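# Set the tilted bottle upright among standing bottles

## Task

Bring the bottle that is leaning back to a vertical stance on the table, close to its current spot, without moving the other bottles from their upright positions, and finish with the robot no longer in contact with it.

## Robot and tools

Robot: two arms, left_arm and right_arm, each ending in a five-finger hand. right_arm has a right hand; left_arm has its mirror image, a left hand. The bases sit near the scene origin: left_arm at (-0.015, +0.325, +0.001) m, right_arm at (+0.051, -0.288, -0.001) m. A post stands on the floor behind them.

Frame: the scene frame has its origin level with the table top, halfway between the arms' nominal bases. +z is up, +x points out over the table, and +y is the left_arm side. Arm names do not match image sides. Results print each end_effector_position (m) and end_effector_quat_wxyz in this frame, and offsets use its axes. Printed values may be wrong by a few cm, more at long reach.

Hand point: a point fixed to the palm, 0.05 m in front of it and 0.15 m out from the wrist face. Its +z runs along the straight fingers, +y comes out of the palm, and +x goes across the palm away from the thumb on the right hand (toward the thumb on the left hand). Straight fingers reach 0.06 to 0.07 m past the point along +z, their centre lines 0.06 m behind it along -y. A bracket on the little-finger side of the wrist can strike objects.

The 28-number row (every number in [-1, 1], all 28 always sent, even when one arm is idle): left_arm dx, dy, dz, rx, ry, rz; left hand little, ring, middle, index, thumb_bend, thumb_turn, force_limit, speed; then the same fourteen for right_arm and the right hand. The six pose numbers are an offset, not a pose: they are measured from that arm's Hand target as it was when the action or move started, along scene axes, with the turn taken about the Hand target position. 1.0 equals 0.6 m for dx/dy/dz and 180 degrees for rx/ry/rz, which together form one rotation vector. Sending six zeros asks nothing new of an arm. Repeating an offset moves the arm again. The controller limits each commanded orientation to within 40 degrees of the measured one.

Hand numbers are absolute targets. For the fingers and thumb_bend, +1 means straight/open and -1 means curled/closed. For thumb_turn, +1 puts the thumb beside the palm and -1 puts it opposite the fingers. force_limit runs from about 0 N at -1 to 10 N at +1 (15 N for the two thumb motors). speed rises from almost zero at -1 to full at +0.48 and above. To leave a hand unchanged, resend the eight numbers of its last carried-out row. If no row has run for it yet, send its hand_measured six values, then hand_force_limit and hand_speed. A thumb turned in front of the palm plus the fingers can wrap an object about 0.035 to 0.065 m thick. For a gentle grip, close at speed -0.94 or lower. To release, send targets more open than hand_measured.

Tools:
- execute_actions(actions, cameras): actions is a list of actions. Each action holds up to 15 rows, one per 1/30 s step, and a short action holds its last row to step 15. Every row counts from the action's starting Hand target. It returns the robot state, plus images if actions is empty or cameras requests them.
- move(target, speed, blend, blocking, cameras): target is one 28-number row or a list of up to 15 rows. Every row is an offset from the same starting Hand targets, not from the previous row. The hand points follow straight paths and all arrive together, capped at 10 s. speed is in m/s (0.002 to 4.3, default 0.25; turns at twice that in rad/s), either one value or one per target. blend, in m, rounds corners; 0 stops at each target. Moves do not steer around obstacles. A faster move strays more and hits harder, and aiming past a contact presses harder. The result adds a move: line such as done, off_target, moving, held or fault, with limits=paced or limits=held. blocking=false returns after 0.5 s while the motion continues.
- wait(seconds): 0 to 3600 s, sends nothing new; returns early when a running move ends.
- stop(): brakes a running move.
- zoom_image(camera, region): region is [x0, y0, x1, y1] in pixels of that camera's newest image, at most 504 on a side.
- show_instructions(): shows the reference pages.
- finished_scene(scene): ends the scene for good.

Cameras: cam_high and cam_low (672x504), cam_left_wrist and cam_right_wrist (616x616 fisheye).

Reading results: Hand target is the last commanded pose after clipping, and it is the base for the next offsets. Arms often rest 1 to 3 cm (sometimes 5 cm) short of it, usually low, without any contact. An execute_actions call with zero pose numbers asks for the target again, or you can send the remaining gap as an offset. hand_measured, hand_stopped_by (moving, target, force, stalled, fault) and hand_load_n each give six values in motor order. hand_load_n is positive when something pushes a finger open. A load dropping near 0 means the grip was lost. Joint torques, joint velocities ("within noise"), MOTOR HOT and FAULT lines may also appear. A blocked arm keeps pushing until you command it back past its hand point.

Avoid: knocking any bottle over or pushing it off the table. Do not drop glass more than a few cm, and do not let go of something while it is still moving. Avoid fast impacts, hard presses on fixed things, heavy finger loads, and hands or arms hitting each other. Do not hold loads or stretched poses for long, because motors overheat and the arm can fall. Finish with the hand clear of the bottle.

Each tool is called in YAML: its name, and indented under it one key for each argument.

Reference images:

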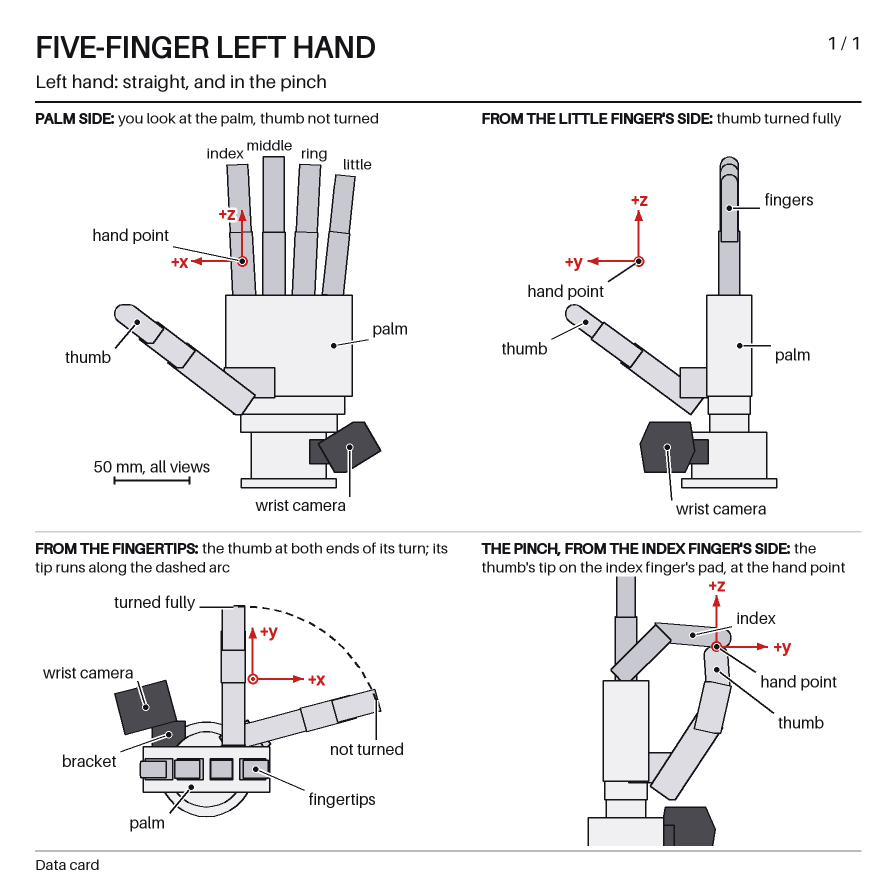

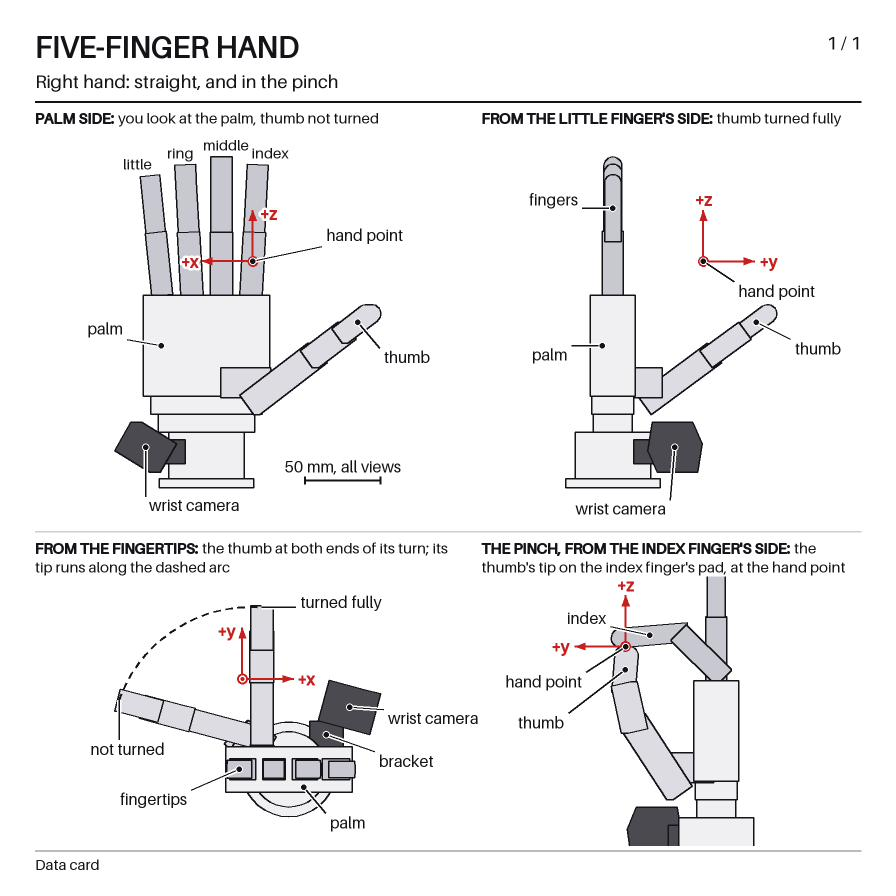

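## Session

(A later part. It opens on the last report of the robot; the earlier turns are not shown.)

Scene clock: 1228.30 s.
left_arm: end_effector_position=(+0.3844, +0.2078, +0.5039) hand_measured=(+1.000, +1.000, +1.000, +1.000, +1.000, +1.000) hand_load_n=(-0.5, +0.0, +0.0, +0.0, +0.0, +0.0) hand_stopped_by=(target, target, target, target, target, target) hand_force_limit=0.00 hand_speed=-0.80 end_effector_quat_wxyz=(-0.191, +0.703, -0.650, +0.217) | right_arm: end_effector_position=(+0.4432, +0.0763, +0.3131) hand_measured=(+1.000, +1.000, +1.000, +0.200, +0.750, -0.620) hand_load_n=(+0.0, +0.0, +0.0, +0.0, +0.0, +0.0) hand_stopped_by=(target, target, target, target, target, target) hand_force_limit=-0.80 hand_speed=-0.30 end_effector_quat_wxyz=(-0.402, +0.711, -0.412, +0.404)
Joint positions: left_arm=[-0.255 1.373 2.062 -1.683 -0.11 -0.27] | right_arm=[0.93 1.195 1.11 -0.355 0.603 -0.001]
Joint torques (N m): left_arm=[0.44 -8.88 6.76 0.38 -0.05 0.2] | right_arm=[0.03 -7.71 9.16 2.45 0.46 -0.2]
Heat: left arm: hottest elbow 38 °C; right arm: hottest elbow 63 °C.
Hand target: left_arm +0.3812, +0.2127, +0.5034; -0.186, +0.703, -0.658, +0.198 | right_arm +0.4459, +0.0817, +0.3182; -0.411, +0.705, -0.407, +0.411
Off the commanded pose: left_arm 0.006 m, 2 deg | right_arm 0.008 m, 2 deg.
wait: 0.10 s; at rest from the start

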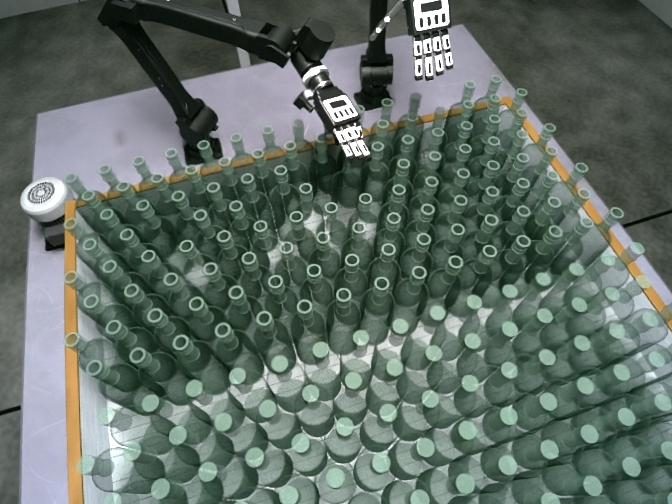

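move:
  target: [0,0,0, 0, 0, 0, 1,1,1,1,1,1,0,-0.8, 0.0,0.0,-0.026,0,0,0, 1,1,1,0.2,0.65,-0.62,-0.8,-0.6]
  speed: 0.04
  cameras: ["cam_right_wrist","cam_left_wrist"]

zoom_image:
  camera: "cam_left_wrist"
  region: [240, 290, 340, 390]

zoom_image:
  camera: "cam_right_wrist"
  region: [270, 220, 420, 370]

Scene clock: 1238.90 s.
left_arm: end_effector_position=(+0.3844, +0.2078, +0.5039) hand_measured=(+1.000, +1.000, +1.000, +1.000, +1.000, +1.000) hand_load_n=(+0.0, +0.0, +0.0, +0.0, +0.0, +0.0) hand_stopped_by=(target, target, target, target, target, target) hand_force_limit=0.00 hand_speed=-0.80 end_effector_quat_wxyz=(-0.191, +0.703, -0.650, +0.217) | right_arm: end_effector_position=(+0.4429, +0.0759, +0.3005) hand_measured=(+1.000, +1.000, +1.000, +0.200, +0.650, -0.620) hand_load_n=(+0.0, +0.0, +0.0, +0.0, +0.0, +0.0) hand_stopped_by=(target, target, target, target, target, target) hand_force_limit=-0.80 hand_speed=-0.60 end_effector_quat_wxyz=(-0.404, +0.709, -0.413, +0.404)
Joint positions: left_arm=[-0.255 1.373 2.062 -1.683 -0.11 -0.27] | right_arm=[0.93 1.196 1.074 -0.313 0.603 -0.001]
Joint torques (N m): left_arm=[0.38 -8.88 6.8 0.4 -0.06 0.2] | right_arm=[-0.03 -7 8.95 2.44 0.45 -0.18]
Heat: left arm: hottest elbow 38 °C; right arm: hottest elbow 62 °C.
Hand target: left_arm +0.3812, +0.2127, +0.5034; -0.186, +0.703, -0.658, +0.198 | right_arm +0.4459, +0.0817, +0.3025; -0.411, +0.705, -0.407, +0.411
Off the commanded pose: left_arm 0.006 m, 2 deg | right_arm 0.007 m, 1 deg.
joint sent to its limit (left arm) — joint 4 (wrist pitch), lower limit. The joint targets still meet the commanded pose.
move: done
Images, in order (width x height): cam_left_wrist 616x616, cam_right_wrist 616x616.

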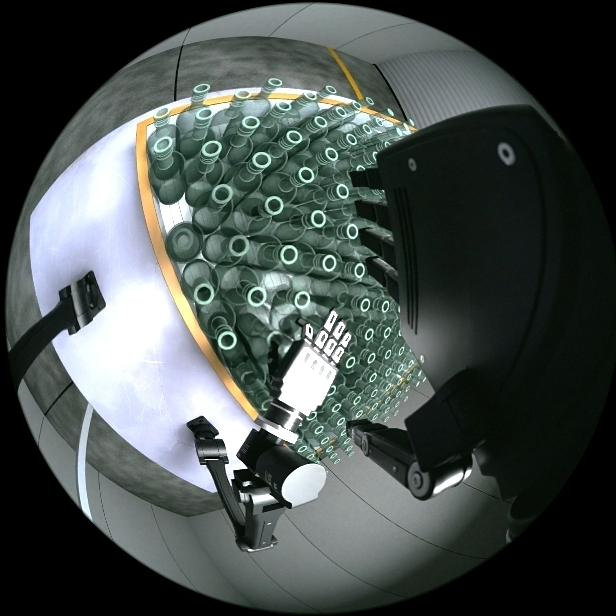

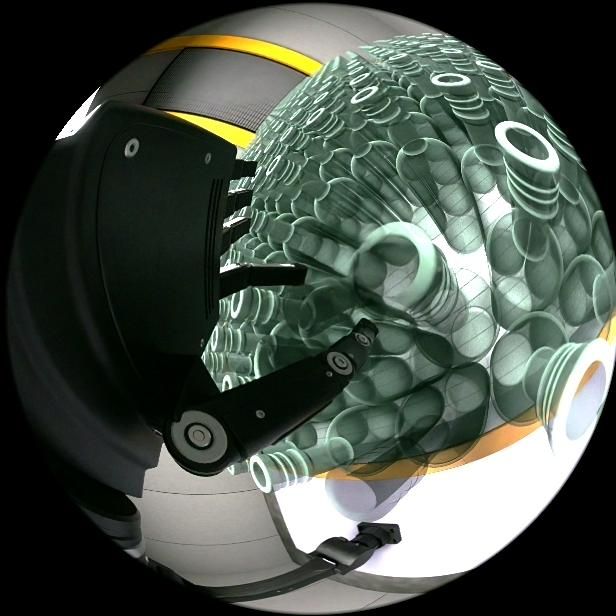

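Scaled by 5.040 from the camera's image (finer frame: 880x880).

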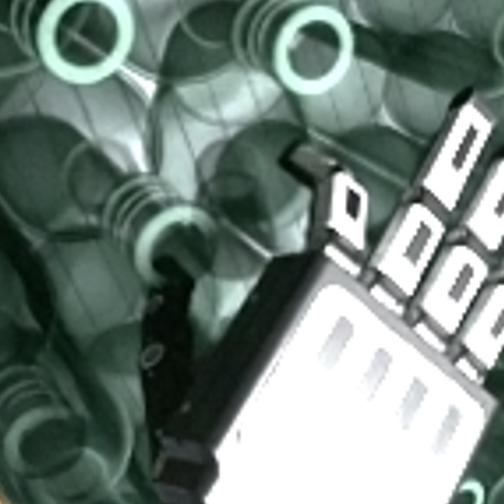

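Scaled by 3.360 from the camera's image (finer frame: 880x880).

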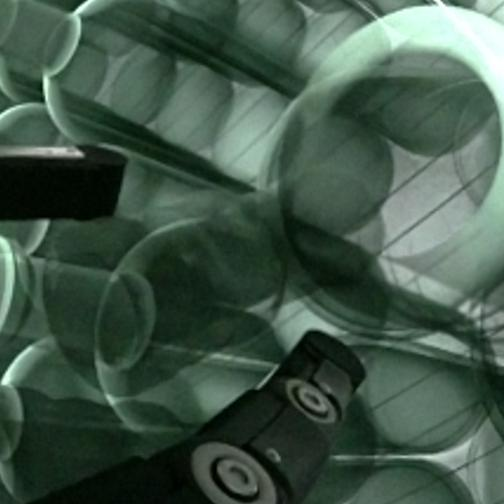

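move:
  target: [0,0,0, 0, 0, 0, 1,1,1,1,1,1,0,-0.8, 0.0,-0.005,-0.031,0,0,0, 1,1,1,0.2,0.65,-0.62,-0.8,-0.6]
  speed: 0.04
  cameras: ["cam_right_wrist","cam_left_wrist","cam_high"]

zoom_image:
  camera: "cam_right_wrist"
  region: [270, 220, 420, 370]

zoom_image:
  camera: "cam_high"
  region: [290, 80, 410, 200]

Scene clock: 1340.10 s.
left_arm: end_effector_position=(+0.3844, +0.2078, +0.5039) hand_measured=(+1.000, +1.000, +1.000, +1.000, +1.000, +1.000) hand_load_n=(+0.0, +0.0, +0.0, +0.0, +0.0, -0.5) hand_stopped_by=(target, target, target, target, target, target) hand_force_limit=0.00 hand_speed=-0.80 end_effector_quat_wxyz=(-0.191, +0.703, -0.650, +0.217) | right_arm: end_effector_position=(+0.4417, +0.0741, +0.2822) hand_measured=(+1.000, +1.000, +1.000, +0.200, +0.650, -0.620) hand_load_n=(+0.0, +0.0, +0.0, +0.0, +0.0, +0.0) hand_stopped_by=(target, target, target, target, target, target) hand_force_limit=-0.80 hand_speed=-0.60 end_effector_quat_wxyz=(-0.404, +0.710, -0.411, +0.405)
Joint positions: left_arm=[-0.255 1.373 2.062 -1.683 -0.11 -0.27] | right_arm=[0.93 1.197 1.026 -0.263 0.603 -0.004]
Joint torques (N m): left_arm=[0.38 -8.88 6.75 0.38 -0.06 0.2] | right_arm=[0.26 -6.83 8.88 2.43 0.25 -0.2]
Heat: left arm: hottest elbow 38 °C; right arm: hottest elbow 59 °C.
Hand target: left_arm +0.3812, +0.2127, +0.5034; -0.186, +0.703, -0.658, +0.198 | right_arm +0.4459, +0.0787, +0.2840; -0.411, +0.705, -0.407, +0.411
Off the commanded pose: left_arm 0.006 m, 2 deg | right_arm 0.006 m, 1 deg.
joint sent to its limit (left arm) — joint 4 (wrist pitch), lower limit. The joint targets still meet the commanded pose.
move: done
Images, in order (width x height): cam_high 672x504, cam_left_wrist 616x616, cam_right_wrist 616x616.

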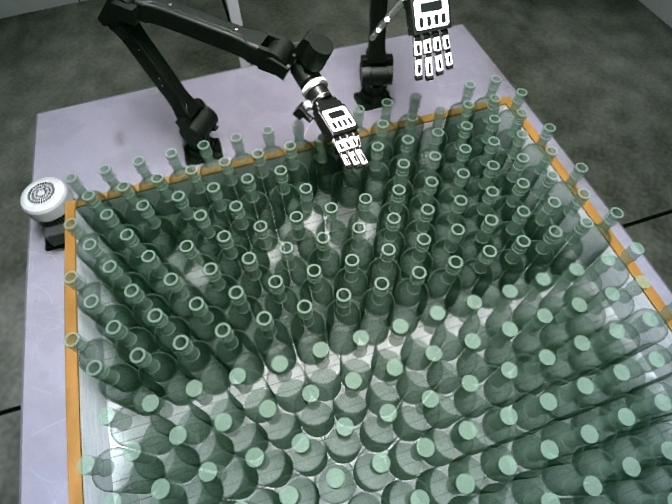

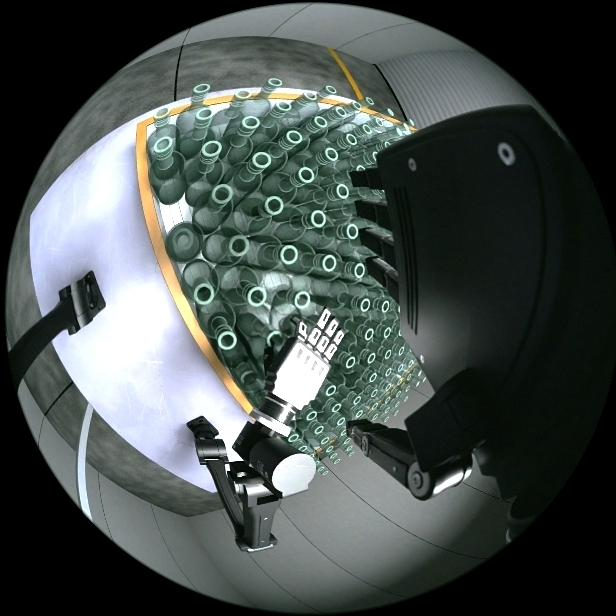

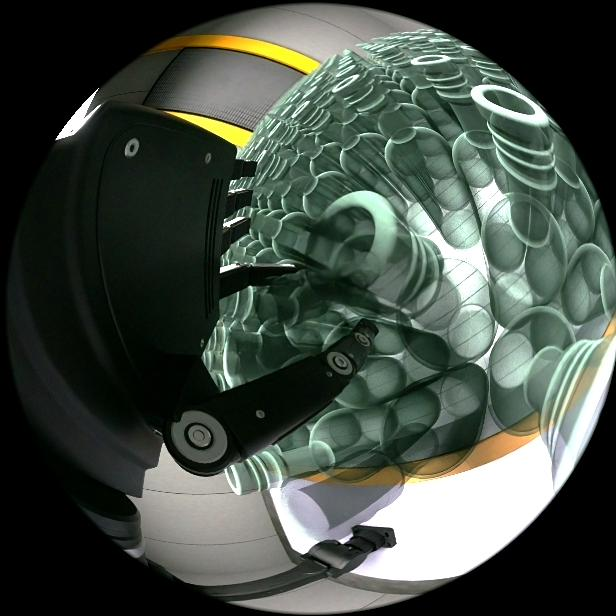

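Scaled by 3.360 from the camera's image (finer frame: 880x880).

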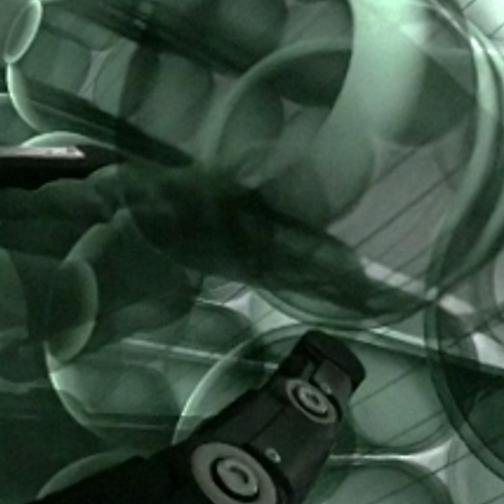

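Scaled by 4.200.

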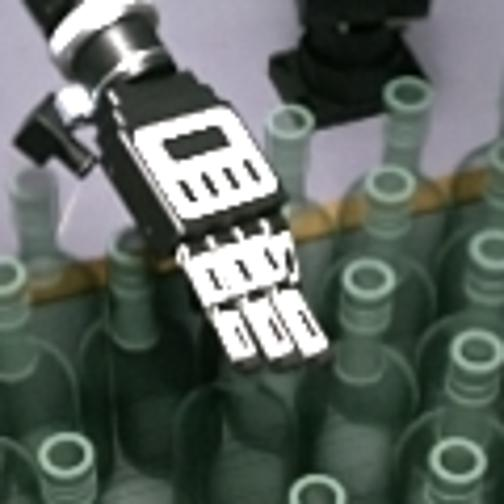

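move:
  target: [0,0,0, 0, 0, 0, 1,1,1,1,1,1,0,-0.8, 0,0,0,0,0,0, 1,1,1,0.0,0.25,-0.62,-0.35,-0.88]
  speed: 0.04
  cameras: ["cam_right_wrist","cam_left_wrist"]

zoom_image:
  camera: "cam_right_wrist"
  region: [270, 220, 420, 370]

zoom_image:
  camera: "cam_left_wrist"
  region: [240, 290, 340, 390]

Scene clock: 1353.03 s.
left_arm: end_effector_position=(+0.3844, +0.2078, +0.5039) hand_measured=(+1.000, +1.000, +1.000, +1.000, +1.000, +1.000) hand_load_n=(+0.0, +0.0, +0.0, +0.0, +0.0, -0.5) hand_stopped_by=(target, target, target, target, target, target) hand_force_limit=0.00 hand_speed=-0.80 end_effector_quat_wxyz=(-0.191, +0.703, -0.650, +0.217) | right_arm: end_effector_position=(+0.4422, +0.0747, +0.2829) hand_measured=(+1.000, +1.000, +1.000, +0.000, +0.384, -0.620) hand_load_n=(+0.0, +0.0, +0.0, +6.0, +5.0, +0.0) hand_stopped_by=(target, target, target, target, force, target) hand_force_limit=-0.35 hand_speed=-0.88 end_effector_quat_wxyz=(-0.406, +0.708, -0.412, +0.405)
Joint positions: left_arm=[-0.255 1.373 2.062 -1.683 -0.11 -0.27] | right_arm=[0.93 1.197 1.026 -0.258 0.603 -0.004]
Joint torques (N m): left_arm=[0.38 -8.88 6.74 0.35 -0.06 0.19] | right_arm=[-0.5 -6.36 8.96 2.26 0.28 -0.19]
Heat: left arm: hottest elbow 38 °C; right arm: hottest elbow 58 °C.
Hand target: left_arm +0.3812, +0.2127, +0.5034; -0.186, +0.703, -0.658, +0.198 | right_arm +0.4458, +0.0787, +0.2840; -0.411, +0.705, -0.407, +0.411
Off the commanded pose: left_arm 0.006 m, 2 deg | right_arm 0.006 m, 1 deg.
joint sent to its limit (left arm) — joint 4 (wrist pitch), lower limit. The joint targets still meet the commanded pose.
move: done
Images, in order (width x height): cam_left_wrist 616x616, cam_right_wrist 616x616.

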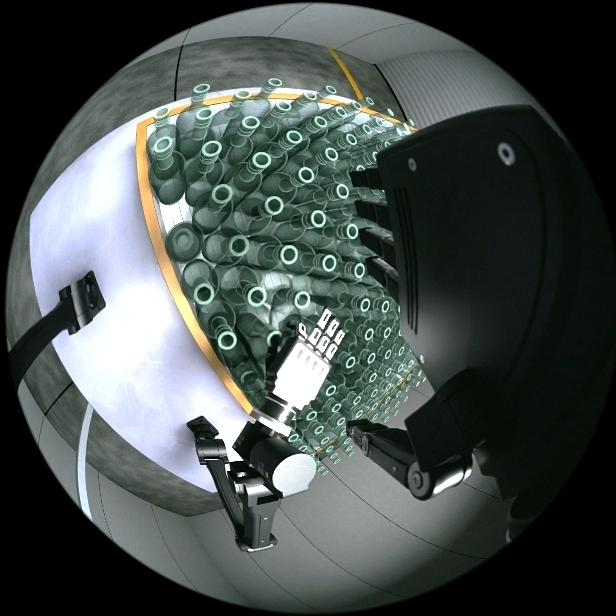

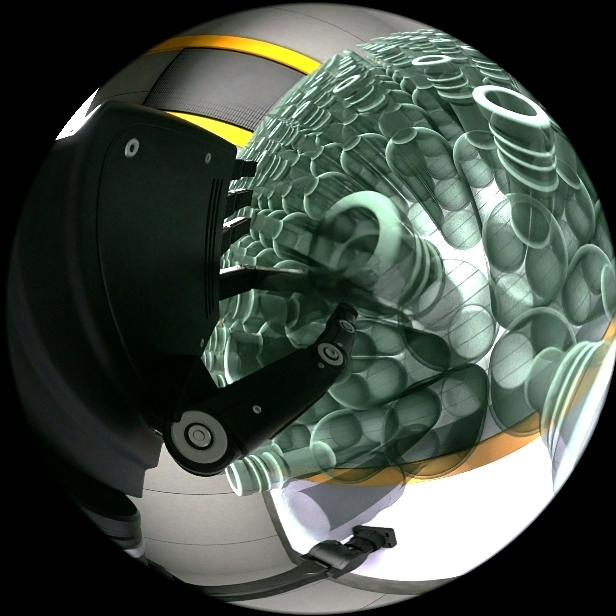

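Scaled by 3.360 from the camera's image (finer frame: 880x880).

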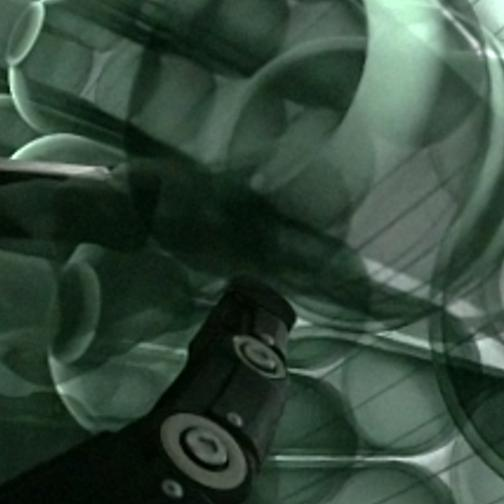

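Scaled by 5.040 from the camera's image (finer frame: 880x880).

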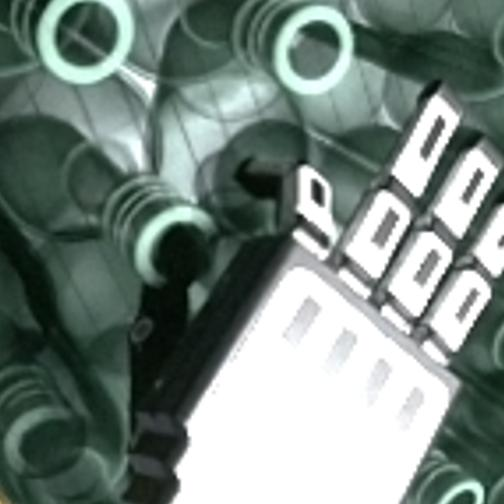

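move:
  target:
    - [0,0,0, 0, 0, 0, 1,1,1,1,1,1,0,-0.8, 0.02,0,0.04,0,0,0, 1,1,1,0.0,0.25,-0.62,-0.35,-0.88]
    - [0,0,0, 0, 0, 0, 1,1,1,1,1,1,0,-0.8, 0.073,-0.024,0.058,0,0,0, 1,1,1,0.0,0.25,-0.62,-0.35,-0.88]
  speed: 0.04
  blend: 0.01
  cameras: ["cam_right_wrist","cam_left_wrist","cam_high"]

zoom_image:
  camera: "cam_right_wrist"
  region: [270, 220, 420, 370]

zoom_image:
  camera: "cam_left_wrist"
  region: [240, 290, 340, 390]

Scene clock: 1413.73 s.
left_arm: end_effector_position=(+0.3844, +0.2078, +0.5039) hand_measured=(+1.000, +1.000, +1.000, +1.000, +1.000, +1.000) hand_load_n=(+0.0, +0.0, +0.0, +0.0, +0.0, -0.5) hand_stopped_by=(target, target, target, target, target, target) hand_force_limit=0.00 hand_speed=-0.80 end_effector_quat_wxyz=(-0.191, +0.703, -0.650, +0.217) | right_arm: end_effector_position=(+0.4753, +0.0596, +0.2906) hand_measured=(+1.000, +1.000, +1.000, +0.000, +0.384, -0.620) hand_load_n=(+0.0, +0.0, +0.0, +1.5, +1.0, +0.5) hand_stopped_by=(target, target, target, target, force, target) hand_force_limit=-0.35 hand_speed=-0.88 end_effector_quat_wxyz=(-0.400, +0.715, -0.409, +0.402)
Joint positions: left_arm=[-0.255 1.373 2.062 -1.683 -0.11 -0.27] | right_arm=[0.839 1.225 1.076 -0.273 0.512 -0.052]
Joint torques (N m): left_arm=[0.38 -8.94 6.79 0.38 -0.06 0.2] | right_arm=[-1.38 -7.06 13.49 0.99 -0.05 -0.25]
Heat: left arm: hottest elbow 38 °C; right arm: hottest elbow 57 °C.
Hand target: left_arm +0.3812, +0.2127, +0.5034; -0.186, +0.703, -0.658, +0.198 | right_arm +0.4896, +0.0643, +0.3189; -0.411, +0.705, -0.407, +0.411
Off the commanded pose: left_arm 0.006 m, 2 deg | right_arm 0.032 m, 2 deg.
joint sent to its limit (left arm) — joint 4 (wrist pitch), lower limit. The joint targets still meet the commanded pose.
move: off_target (right_arm)
Images, in order (width x height): cam_high 672x504, cam_left_wrist 616x616, cam_right_wrist 616x616.

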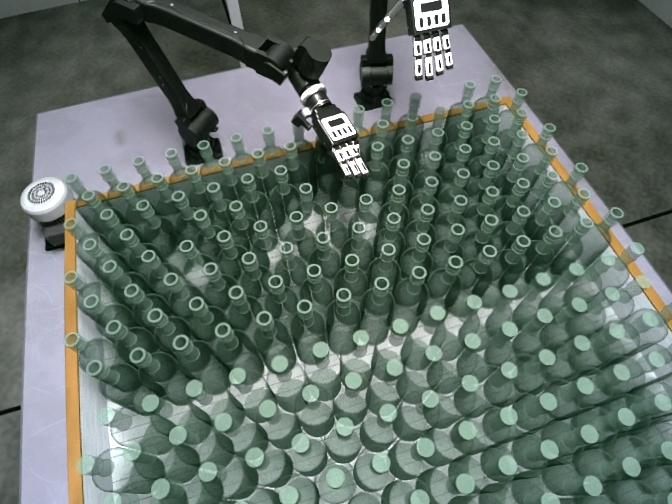

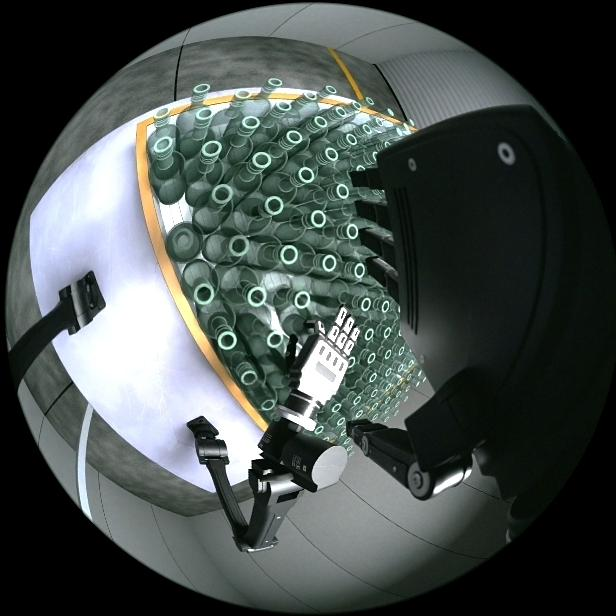

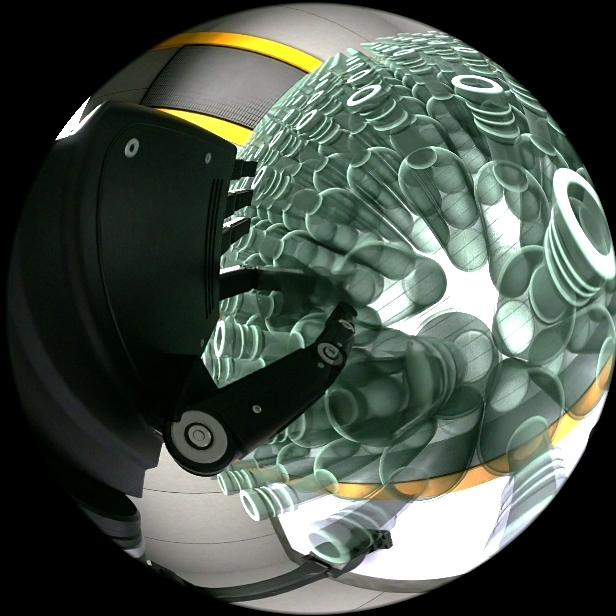

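Scaled by 3.360 from the camera's image (finer frame: 880x880).

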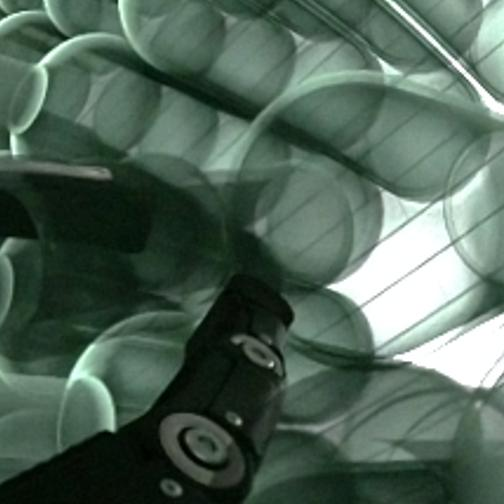

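Scaled by 5.040 from the camera's image (finer frame: 880x880).

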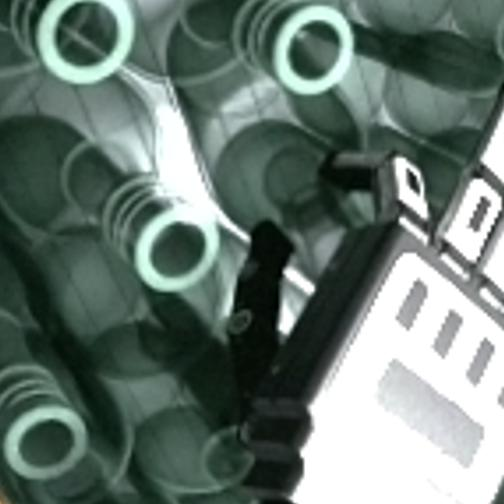

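move:
  target: [0,0,0, 0, 0, 0, 1,1,1,1,1,1,0,-0.8, 0.06,-0.0225,0.007,0,0,0, 1,1,1,0.0,0.25,-0.62,-0.35,-0.88]
  speed: 0.04
  cameras: ["cam_right_wrist","cam_left_wrist","cam_high"]

zoom_image:
  camera: "cam_right_wrist"
  region: [270, 220, 470, 420]

zoom_image:
  camera: "cam_left_wrist"
  region: [240, 270, 380, 410]

zoom_image:
  camera: "cam_high"
  region: [300, 100, 420, 220]

Scene clock: 1426.20 s.
left_arm: end_effector_position=(+0.3844, +0.2078, +0.5039) hand_measured=(+1.000, +1.000, +1.000, +1.000, +1.000, +1.000) hand_load_n=(+0.0, +0.0, +0.0, +0.0, +0.0, +0.0) hand_stopped_by=(target, target, target, target, target, target) hand_force_limit=0.00 hand_speed=-0.80 end_effector_quat_wxyz=(-0.191, +0.703, -0.650, +0.217) | right_arm: end_effector_position=(+0.5099, +0.0452, +0.2928) hand_measured=(+1.000, +1.000, +1.000, +0.000, +0.382, -0.620) hand_load_n=(+0.0, +0.0, +0.0, +0.5, +0.0, +0.0) hand_stopped_by=(target, target, target, target, force, target) hand_force_limit=-0.35 hand_speed=-0.88 end_effector_quat_wxyz=(-0.395, +0.718, -0.410, +0.400)
Joint positions: left_arm=[-0.255 1.373 2.062 -1.683 -0.11 -0.27] | right_arm=[0.755 1.267 1.122 -0.273 0.437 -0.087]
Joint torques (N m): left_arm=[0.44 -9 6.79 0.36 -0.06 0.2] | right_arm=[-1.14 -8 13.49 1.52 -0.14 -0.18]
Heat: left arm: hottest elbow 38 °C; right arm: hottest elbow 62 °C.
Hand target: left_arm +0.3812, +0.2127, +0.5034; -0.186, +0.703, -0.658, +0.198 | right_arm +0.5256, +0.0509, +0.3231; -0.411, +0.705, -0.407, +0.411
Off the commanded pose: left_arm 0.006 m, 2 deg | right_arm 0.035 m, 3 deg.
joint sent to its limit (left arm) — joint 4 (wrist pitch), lower limit. The joint targets still meet the commanded pose.
move: off_target (right_arm)
Images, in order (width x height): cam_high 672x504, cam_left_wrist 616x616, cam_right_wrist 616x616.

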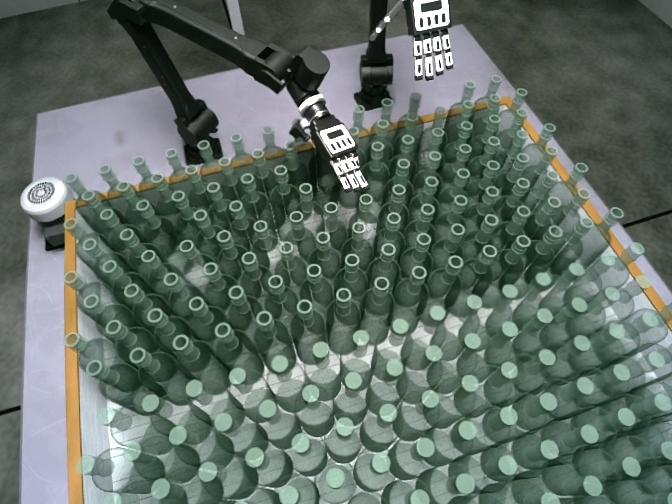

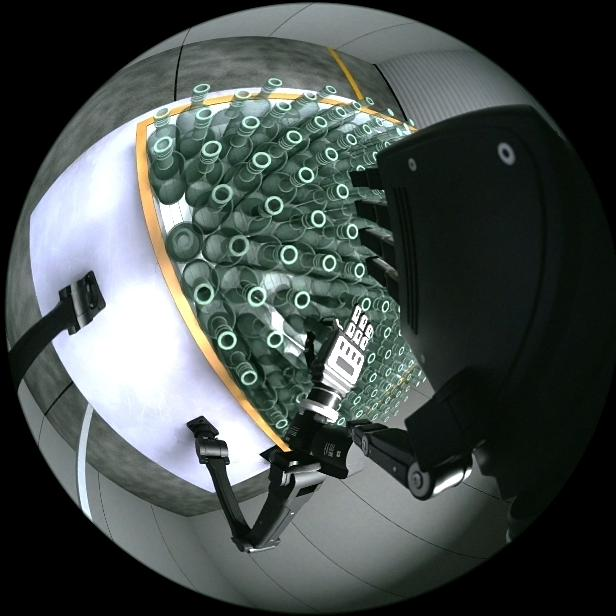

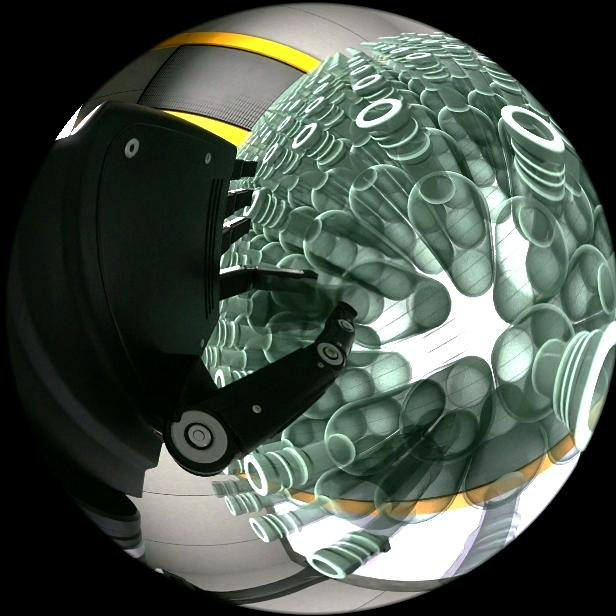

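Scaled by 2.520 from the camera's image (finer frame: 880x880).

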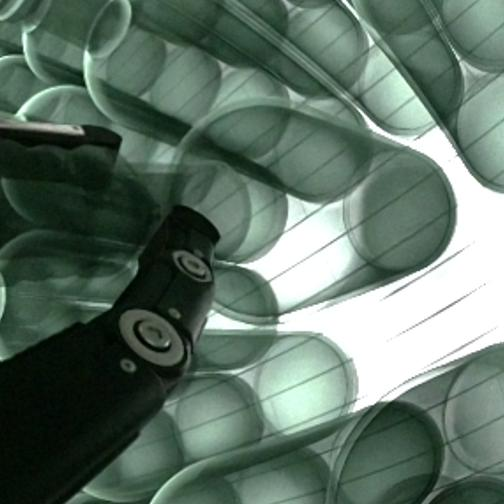

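Scaled by 3.600 from the camera's image (finer frame: 880x880).

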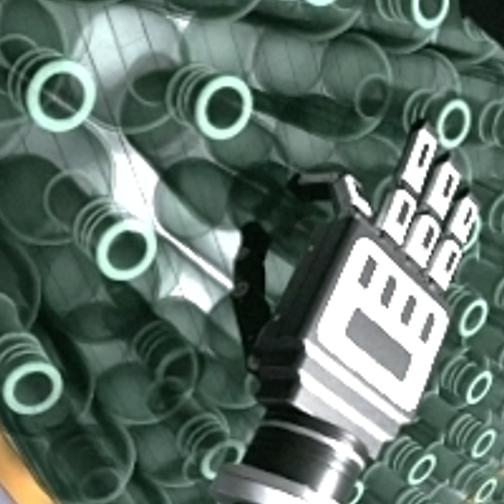

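Scaled by 4.200.

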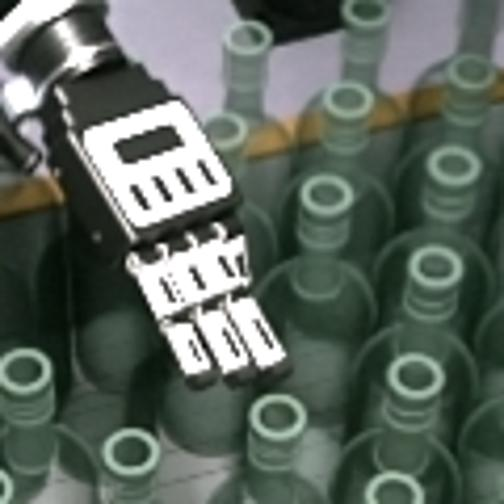

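move:
  target:
    - [0,0,0, 0, 0, 0, 1,1,1,1,1,1,0,-0.8, 0,0,0,0,0,0, 1,1,1,-0.04,0.2,-0.62,-0.6,-0.9]
    - [0,0,0, 0, 0, 0, 1,1,1,1,1,1,0,-0.8, 0.042,-0.02,0.003,0,0,0, 1,1,1,-0.04,0.2,-0.62,-0.6,-0.9]
  speed: 0.04
  cameras: ["cam_right_wrist","cam_left_wrist","cam_high"]

zoom_image:
  camera: "cam_right_wrist"
  region: [270, 220, 470, 420]

zoom_image:
  camera: "cam_left_wrist"
  region: [240, 270, 380, 410]

zoom_image:
  camera: "cam_high"
  region: [300, 100, 420, 220]

Scene clock: 1469.73 s.
left_arm: end_effector_position=(+0.3844, +0.2078, +0.5039) hand_measured=(+1.000, +1.000, +1.000, +1.000, +1.000, +1.000) hand_load_n=(+0.0, +0.0, -0.5, +0.0, +0.0, +0.0) hand_stopped_by=(target, target, target, target, target, target) hand_force_limit=0.00 hand_speed=-0.80 end_effector_quat_wxyz=(-0.191, +0.703, -0.650, +0.217) | right_arm: end_effector_position=(+0.5268, +0.0379, +0.2944) hand_measured=(+1.000, +1.000, +1.000, -0.016, +0.368, -0.620) hand_load_n=(+0.0, +0.0, +0.5, +6.0, +5.5, -0.5) hand_stopped_by=(target, target, target, force, force, target) hand_force_limit=-0.60 hand_speed=-0.90 end_effector_quat_wxyz=(-0.394, +0.726, -0.400, +0.396)
Joint positions: left_arm=[-0.255 1.373 2.062 -1.683 -0.11 -0.27] | right_arm=[0.71 1.288 1.146 -0.273 0.377 -0.124]
Joint torques (N m): left_arm=[0.38 -8.88 6.76 0.38 -0.06 0.2] | right_arm=[-2.43 -7.18 13.9 1.84 0.07 -0.15]
Heat: left arm: hottest elbow 38 °C; right arm: hottest elbow 68 °C.
Hand target: left_arm +0.3812, +0.2127, +0.5034; -0.186, +0.703, -0.658, +0.198 | right_arm +0.5508, +0.0388, +0.3249; -0.411, +0.705, -0.407, +0.411
Off the commanded pose: left_arm 0.006 m, 2 deg | right_arm 0.039 m, 4 deg.
joint sent to its limit (left arm) — joint 4 (wrist pitch), lower limit. The joint targets still meet the commanded pose.
move: off_target (right_arm)
Images, in order (width x height): cam_high 672x504, cam_left_wrist 616x616, cam_right_wrist 616x616.

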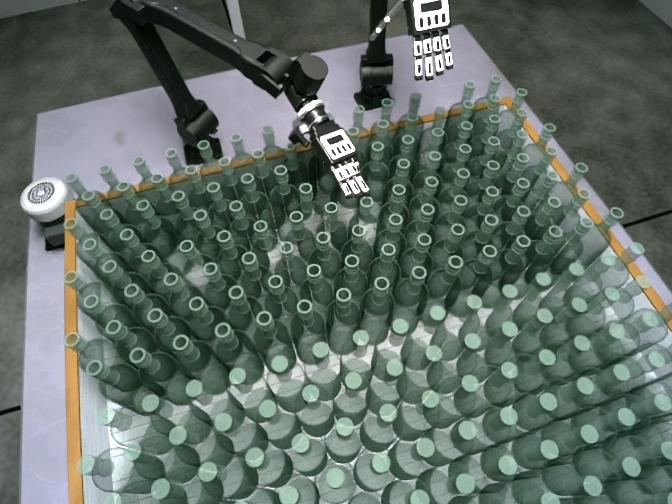

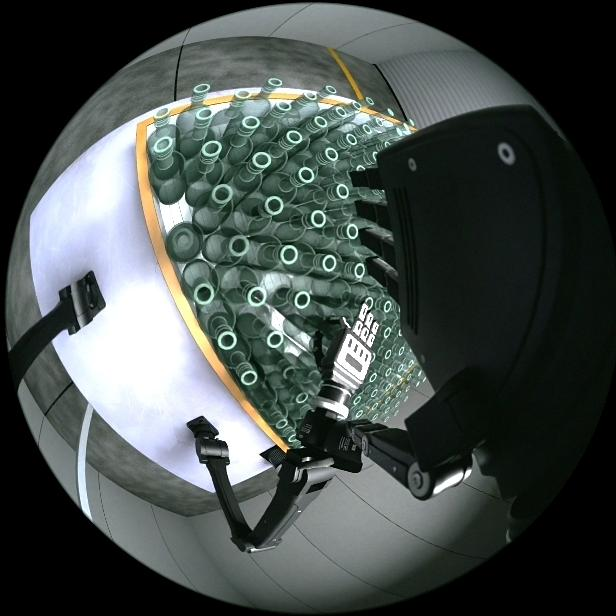

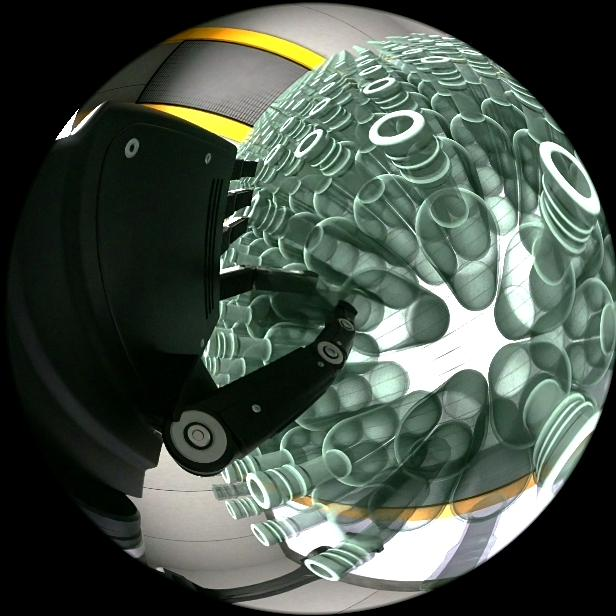

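Scaled by 2.520 from the camera's image (finer frame: 880x880).

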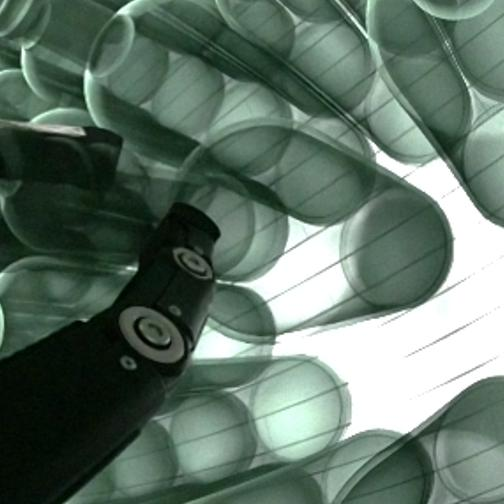

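Scaled by 3.600 from the camera's image (finer frame: 880x880).

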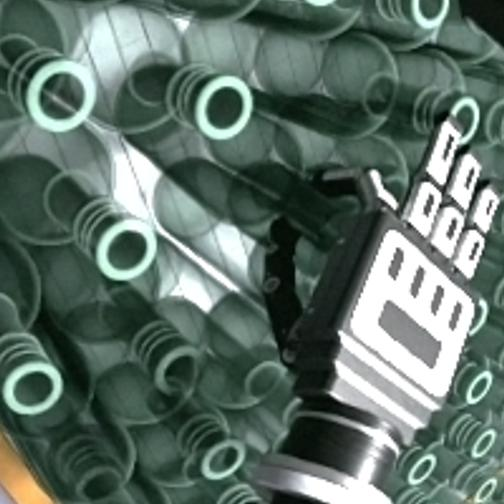

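Scaled by 4.200.

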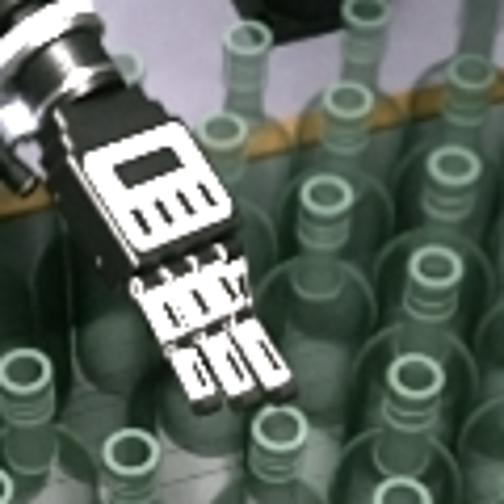

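move:
  target:
    - [0,0,0, 0, 0, 0, 1,1,1,1,1,1,0,-0.8, 0,0,0,0.0075,-0.0267,-0.0667, 1,1,1,-0.04,0.2,-0.62,-0.6,-0.9]
    - [0,0,0, 0, 0, 0, 1,1,1,1,1,1,0,-0.8, 0.02,-0.01,0.003,0.0075,-0.0267,-0.0667, 1,1,1,-0.04,0.2,-0.62,-0.6,-0.9]
  speed: 0.05
  blend: 0.005
  cameras: ["cam_right_wrist","cam_left_wrist","cam_high"]

zoom_image:
  camera: "cam_right_wrist"
  region: [270, 220, 470, 420]

zoom_image:
  camera: "cam_high"
  region: [300, 100, 420, 220]

Scene clock: 1532.80 s.
left_arm: end_effector_position=(+0.3844, +0.2078, +0.5039) hand_measured=(+1.000, +1.000, +1.000, +1.000, +1.000, +1.000) hand_load_n=(+0.0, +0.0, +0.0, +0.0, +0.0, +0.0) hand_stopped_by=(target, target, target, target, target, target) hand_force_limit=0.00 hand_speed=-0.80 end_effector_quat_wxyz=(-0.191, +0.703, -0.650, +0.217) | right_arm: end_effector_position=(+0.5425, +0.0279, +0.2938) hand_measured=(+1.000, +1.000, +1.000, -0.016, +0.368, -0.620) hand_load_n=(+0.0, +0.0, +0.0, +17.0, +8.0, -1.0) hand_stopped_by=(target, target, target, force, force, target) hand_force_limit=-0.60 hand_speed=-0.90 end_effector_quat_wxyz=(-0.363, +0.664, -0.460, +0.465)
Joint positions: left_arm=[-0.255 1.373 2.062 -1.683 -0.11 -0.27] | right_arm=[0.756 1.329 1.146 -0.207 0.64 -0.061]
Joint torques (N m): left_arm=[0.32 -9 6.8 0.39 -0.06 0.2] | right_arm=[-1.96 -8.76 12.67 2.77 0.05 -0.1]
Heat: left arm: hottest elbow 38 °C; right arm: hottest elbow 71 °C.
Hand target: left_arm +0.3812, +0.2127, +0.5034; -0.186, +0.703, -0.658, +0.198 | right_arm +0.5628, +0.0329, +0.3266; -0.391, +0.635, -0.466, +0.476
Off the commanded pose: left_arm 0.006 m, 2 deg | right_arm 0.039 m, 5 deg.
joint sent to its limit (left arm) — joint 4 (wrist pitch), lower limit. The joint targets still meet the commanded pose.
move: off_target (right_arm)
Images, in order (width x height): cam_high 672x504, cam_left_wrist 616x616, cam_right_wrist 616x616.

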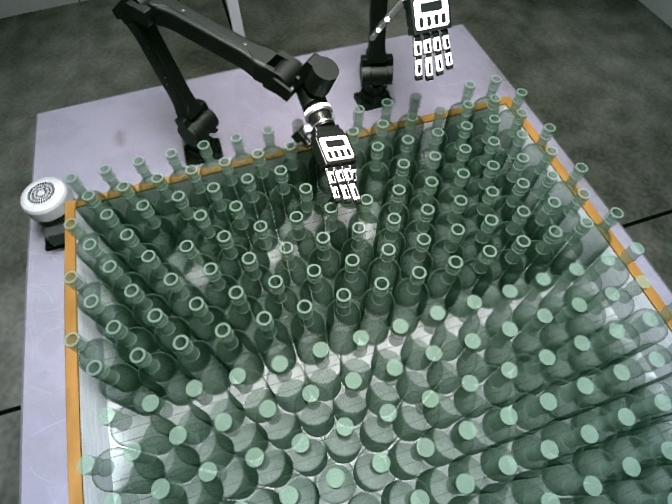

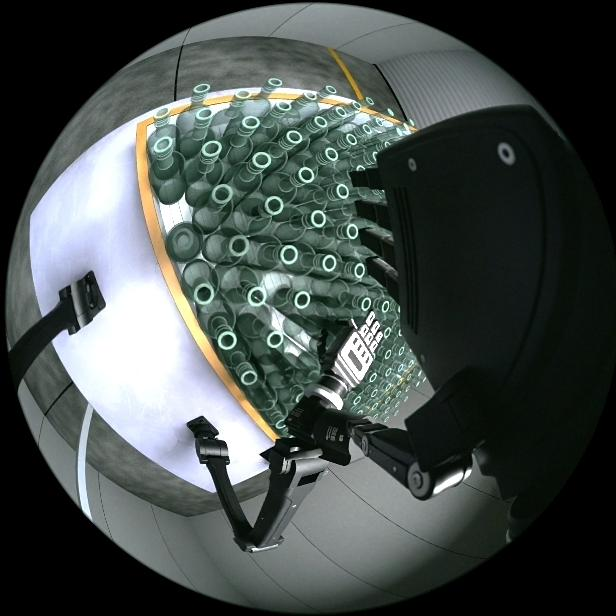

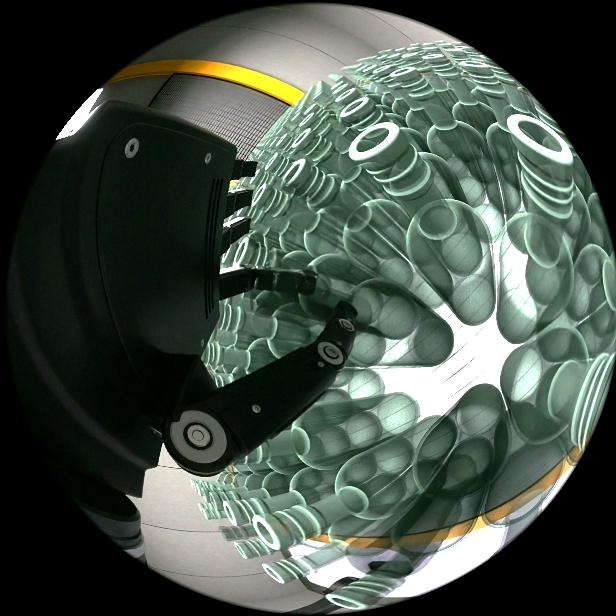

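Scaled by 2.520 from the camera's image (finer frame: 880x880).

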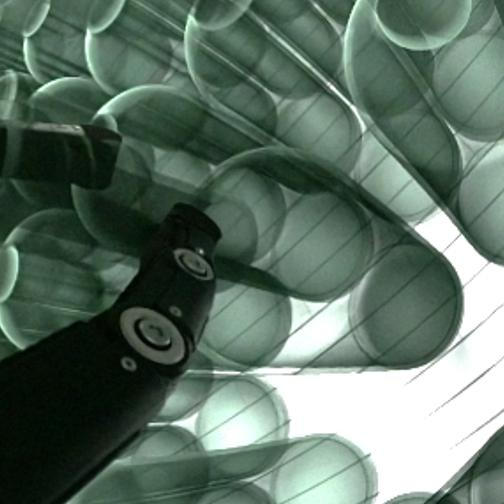

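Scaled by 4.200.

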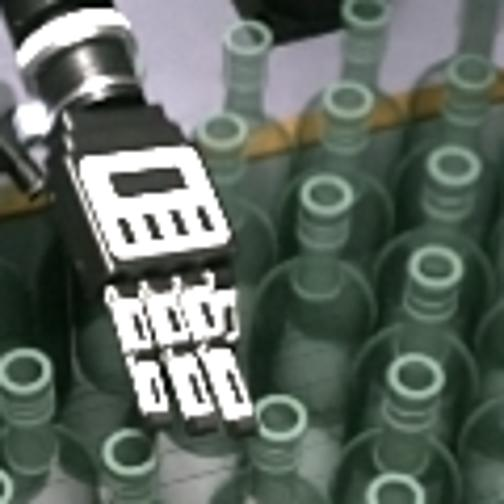

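move:
  target: [0,0,0, 0, 0, 0, 1,1,1,1,1,1,0,-0.8, 0,0,0,0,0,0, 1,1,1,-0.004,0.2,-0.62,-0.6,-0.94]
  speed: 0.05

Scene clock: 1554.03 s.
left_arm: end_effector_position=(+0.3844, +0.2078, +0.5039) hand_measured=(+1.000, +1.000, +1.000, +1.000, +1.000, +1.000) hand_load_n=(+0.0, +0.0, +0.0, +0.0, +0.0, +0.0) hand_stopped_by=(target, target, target, target, target, target) hand_force_limit=0.00 hand_speed=-0.80 end_effector_quat_wxyz=(-0.191, +0.703, -0.650, +0.217) | right_arm: end_effector_position=(+0.5431, +0.0276, +0.2937) hand_measured=(+1.000, +1.000, +1.000, -0.002, +0.368, -0.620) hand_load_n=(+0.0, +0.0, +0.0, +11.5, +5.5, -0.5) hand_stopped_by=(target, target, target, force, force, target) hand_force_limit=-0.60 hand_speed=-0.94 end_effector_quat_wxyz=(-0.363, +0.663, -0.461, +0.465)
Joint positions: left_arm=[-0.255 1.373 2.062 -1.683 -0.11 -0.27] | right_arm=[0.755 1.33 1.146 -0.206 0.64 -0.061]
Joint torques (N m): left_arm=[0.32 -8.94 6.78 0.39 -0.06 0.19] | right_arm=[-1.26 -8.94 12.7 2.74 0 -0.1]
Heat: left arm: hottest elbow 38 °C; right arm: hottest elbow 71 °C.
Hand target: left_arm +0.3812, +0.2127, +0.5034; -0.186, +0.703, -0.658, +0.198 | right_arm +0.5628, +0.0329, +0.3266; -0.391, +0.635, -0.466, +0.476
Off the commanded pose: left_arm 0.006 m, 2 deg | right_arm 0.039 m, 5 deg.
joint sent to its limit (left arm) — joint 4 (wrist pitch), lower limit. The joint targets still meet the commanded pose.
move: done


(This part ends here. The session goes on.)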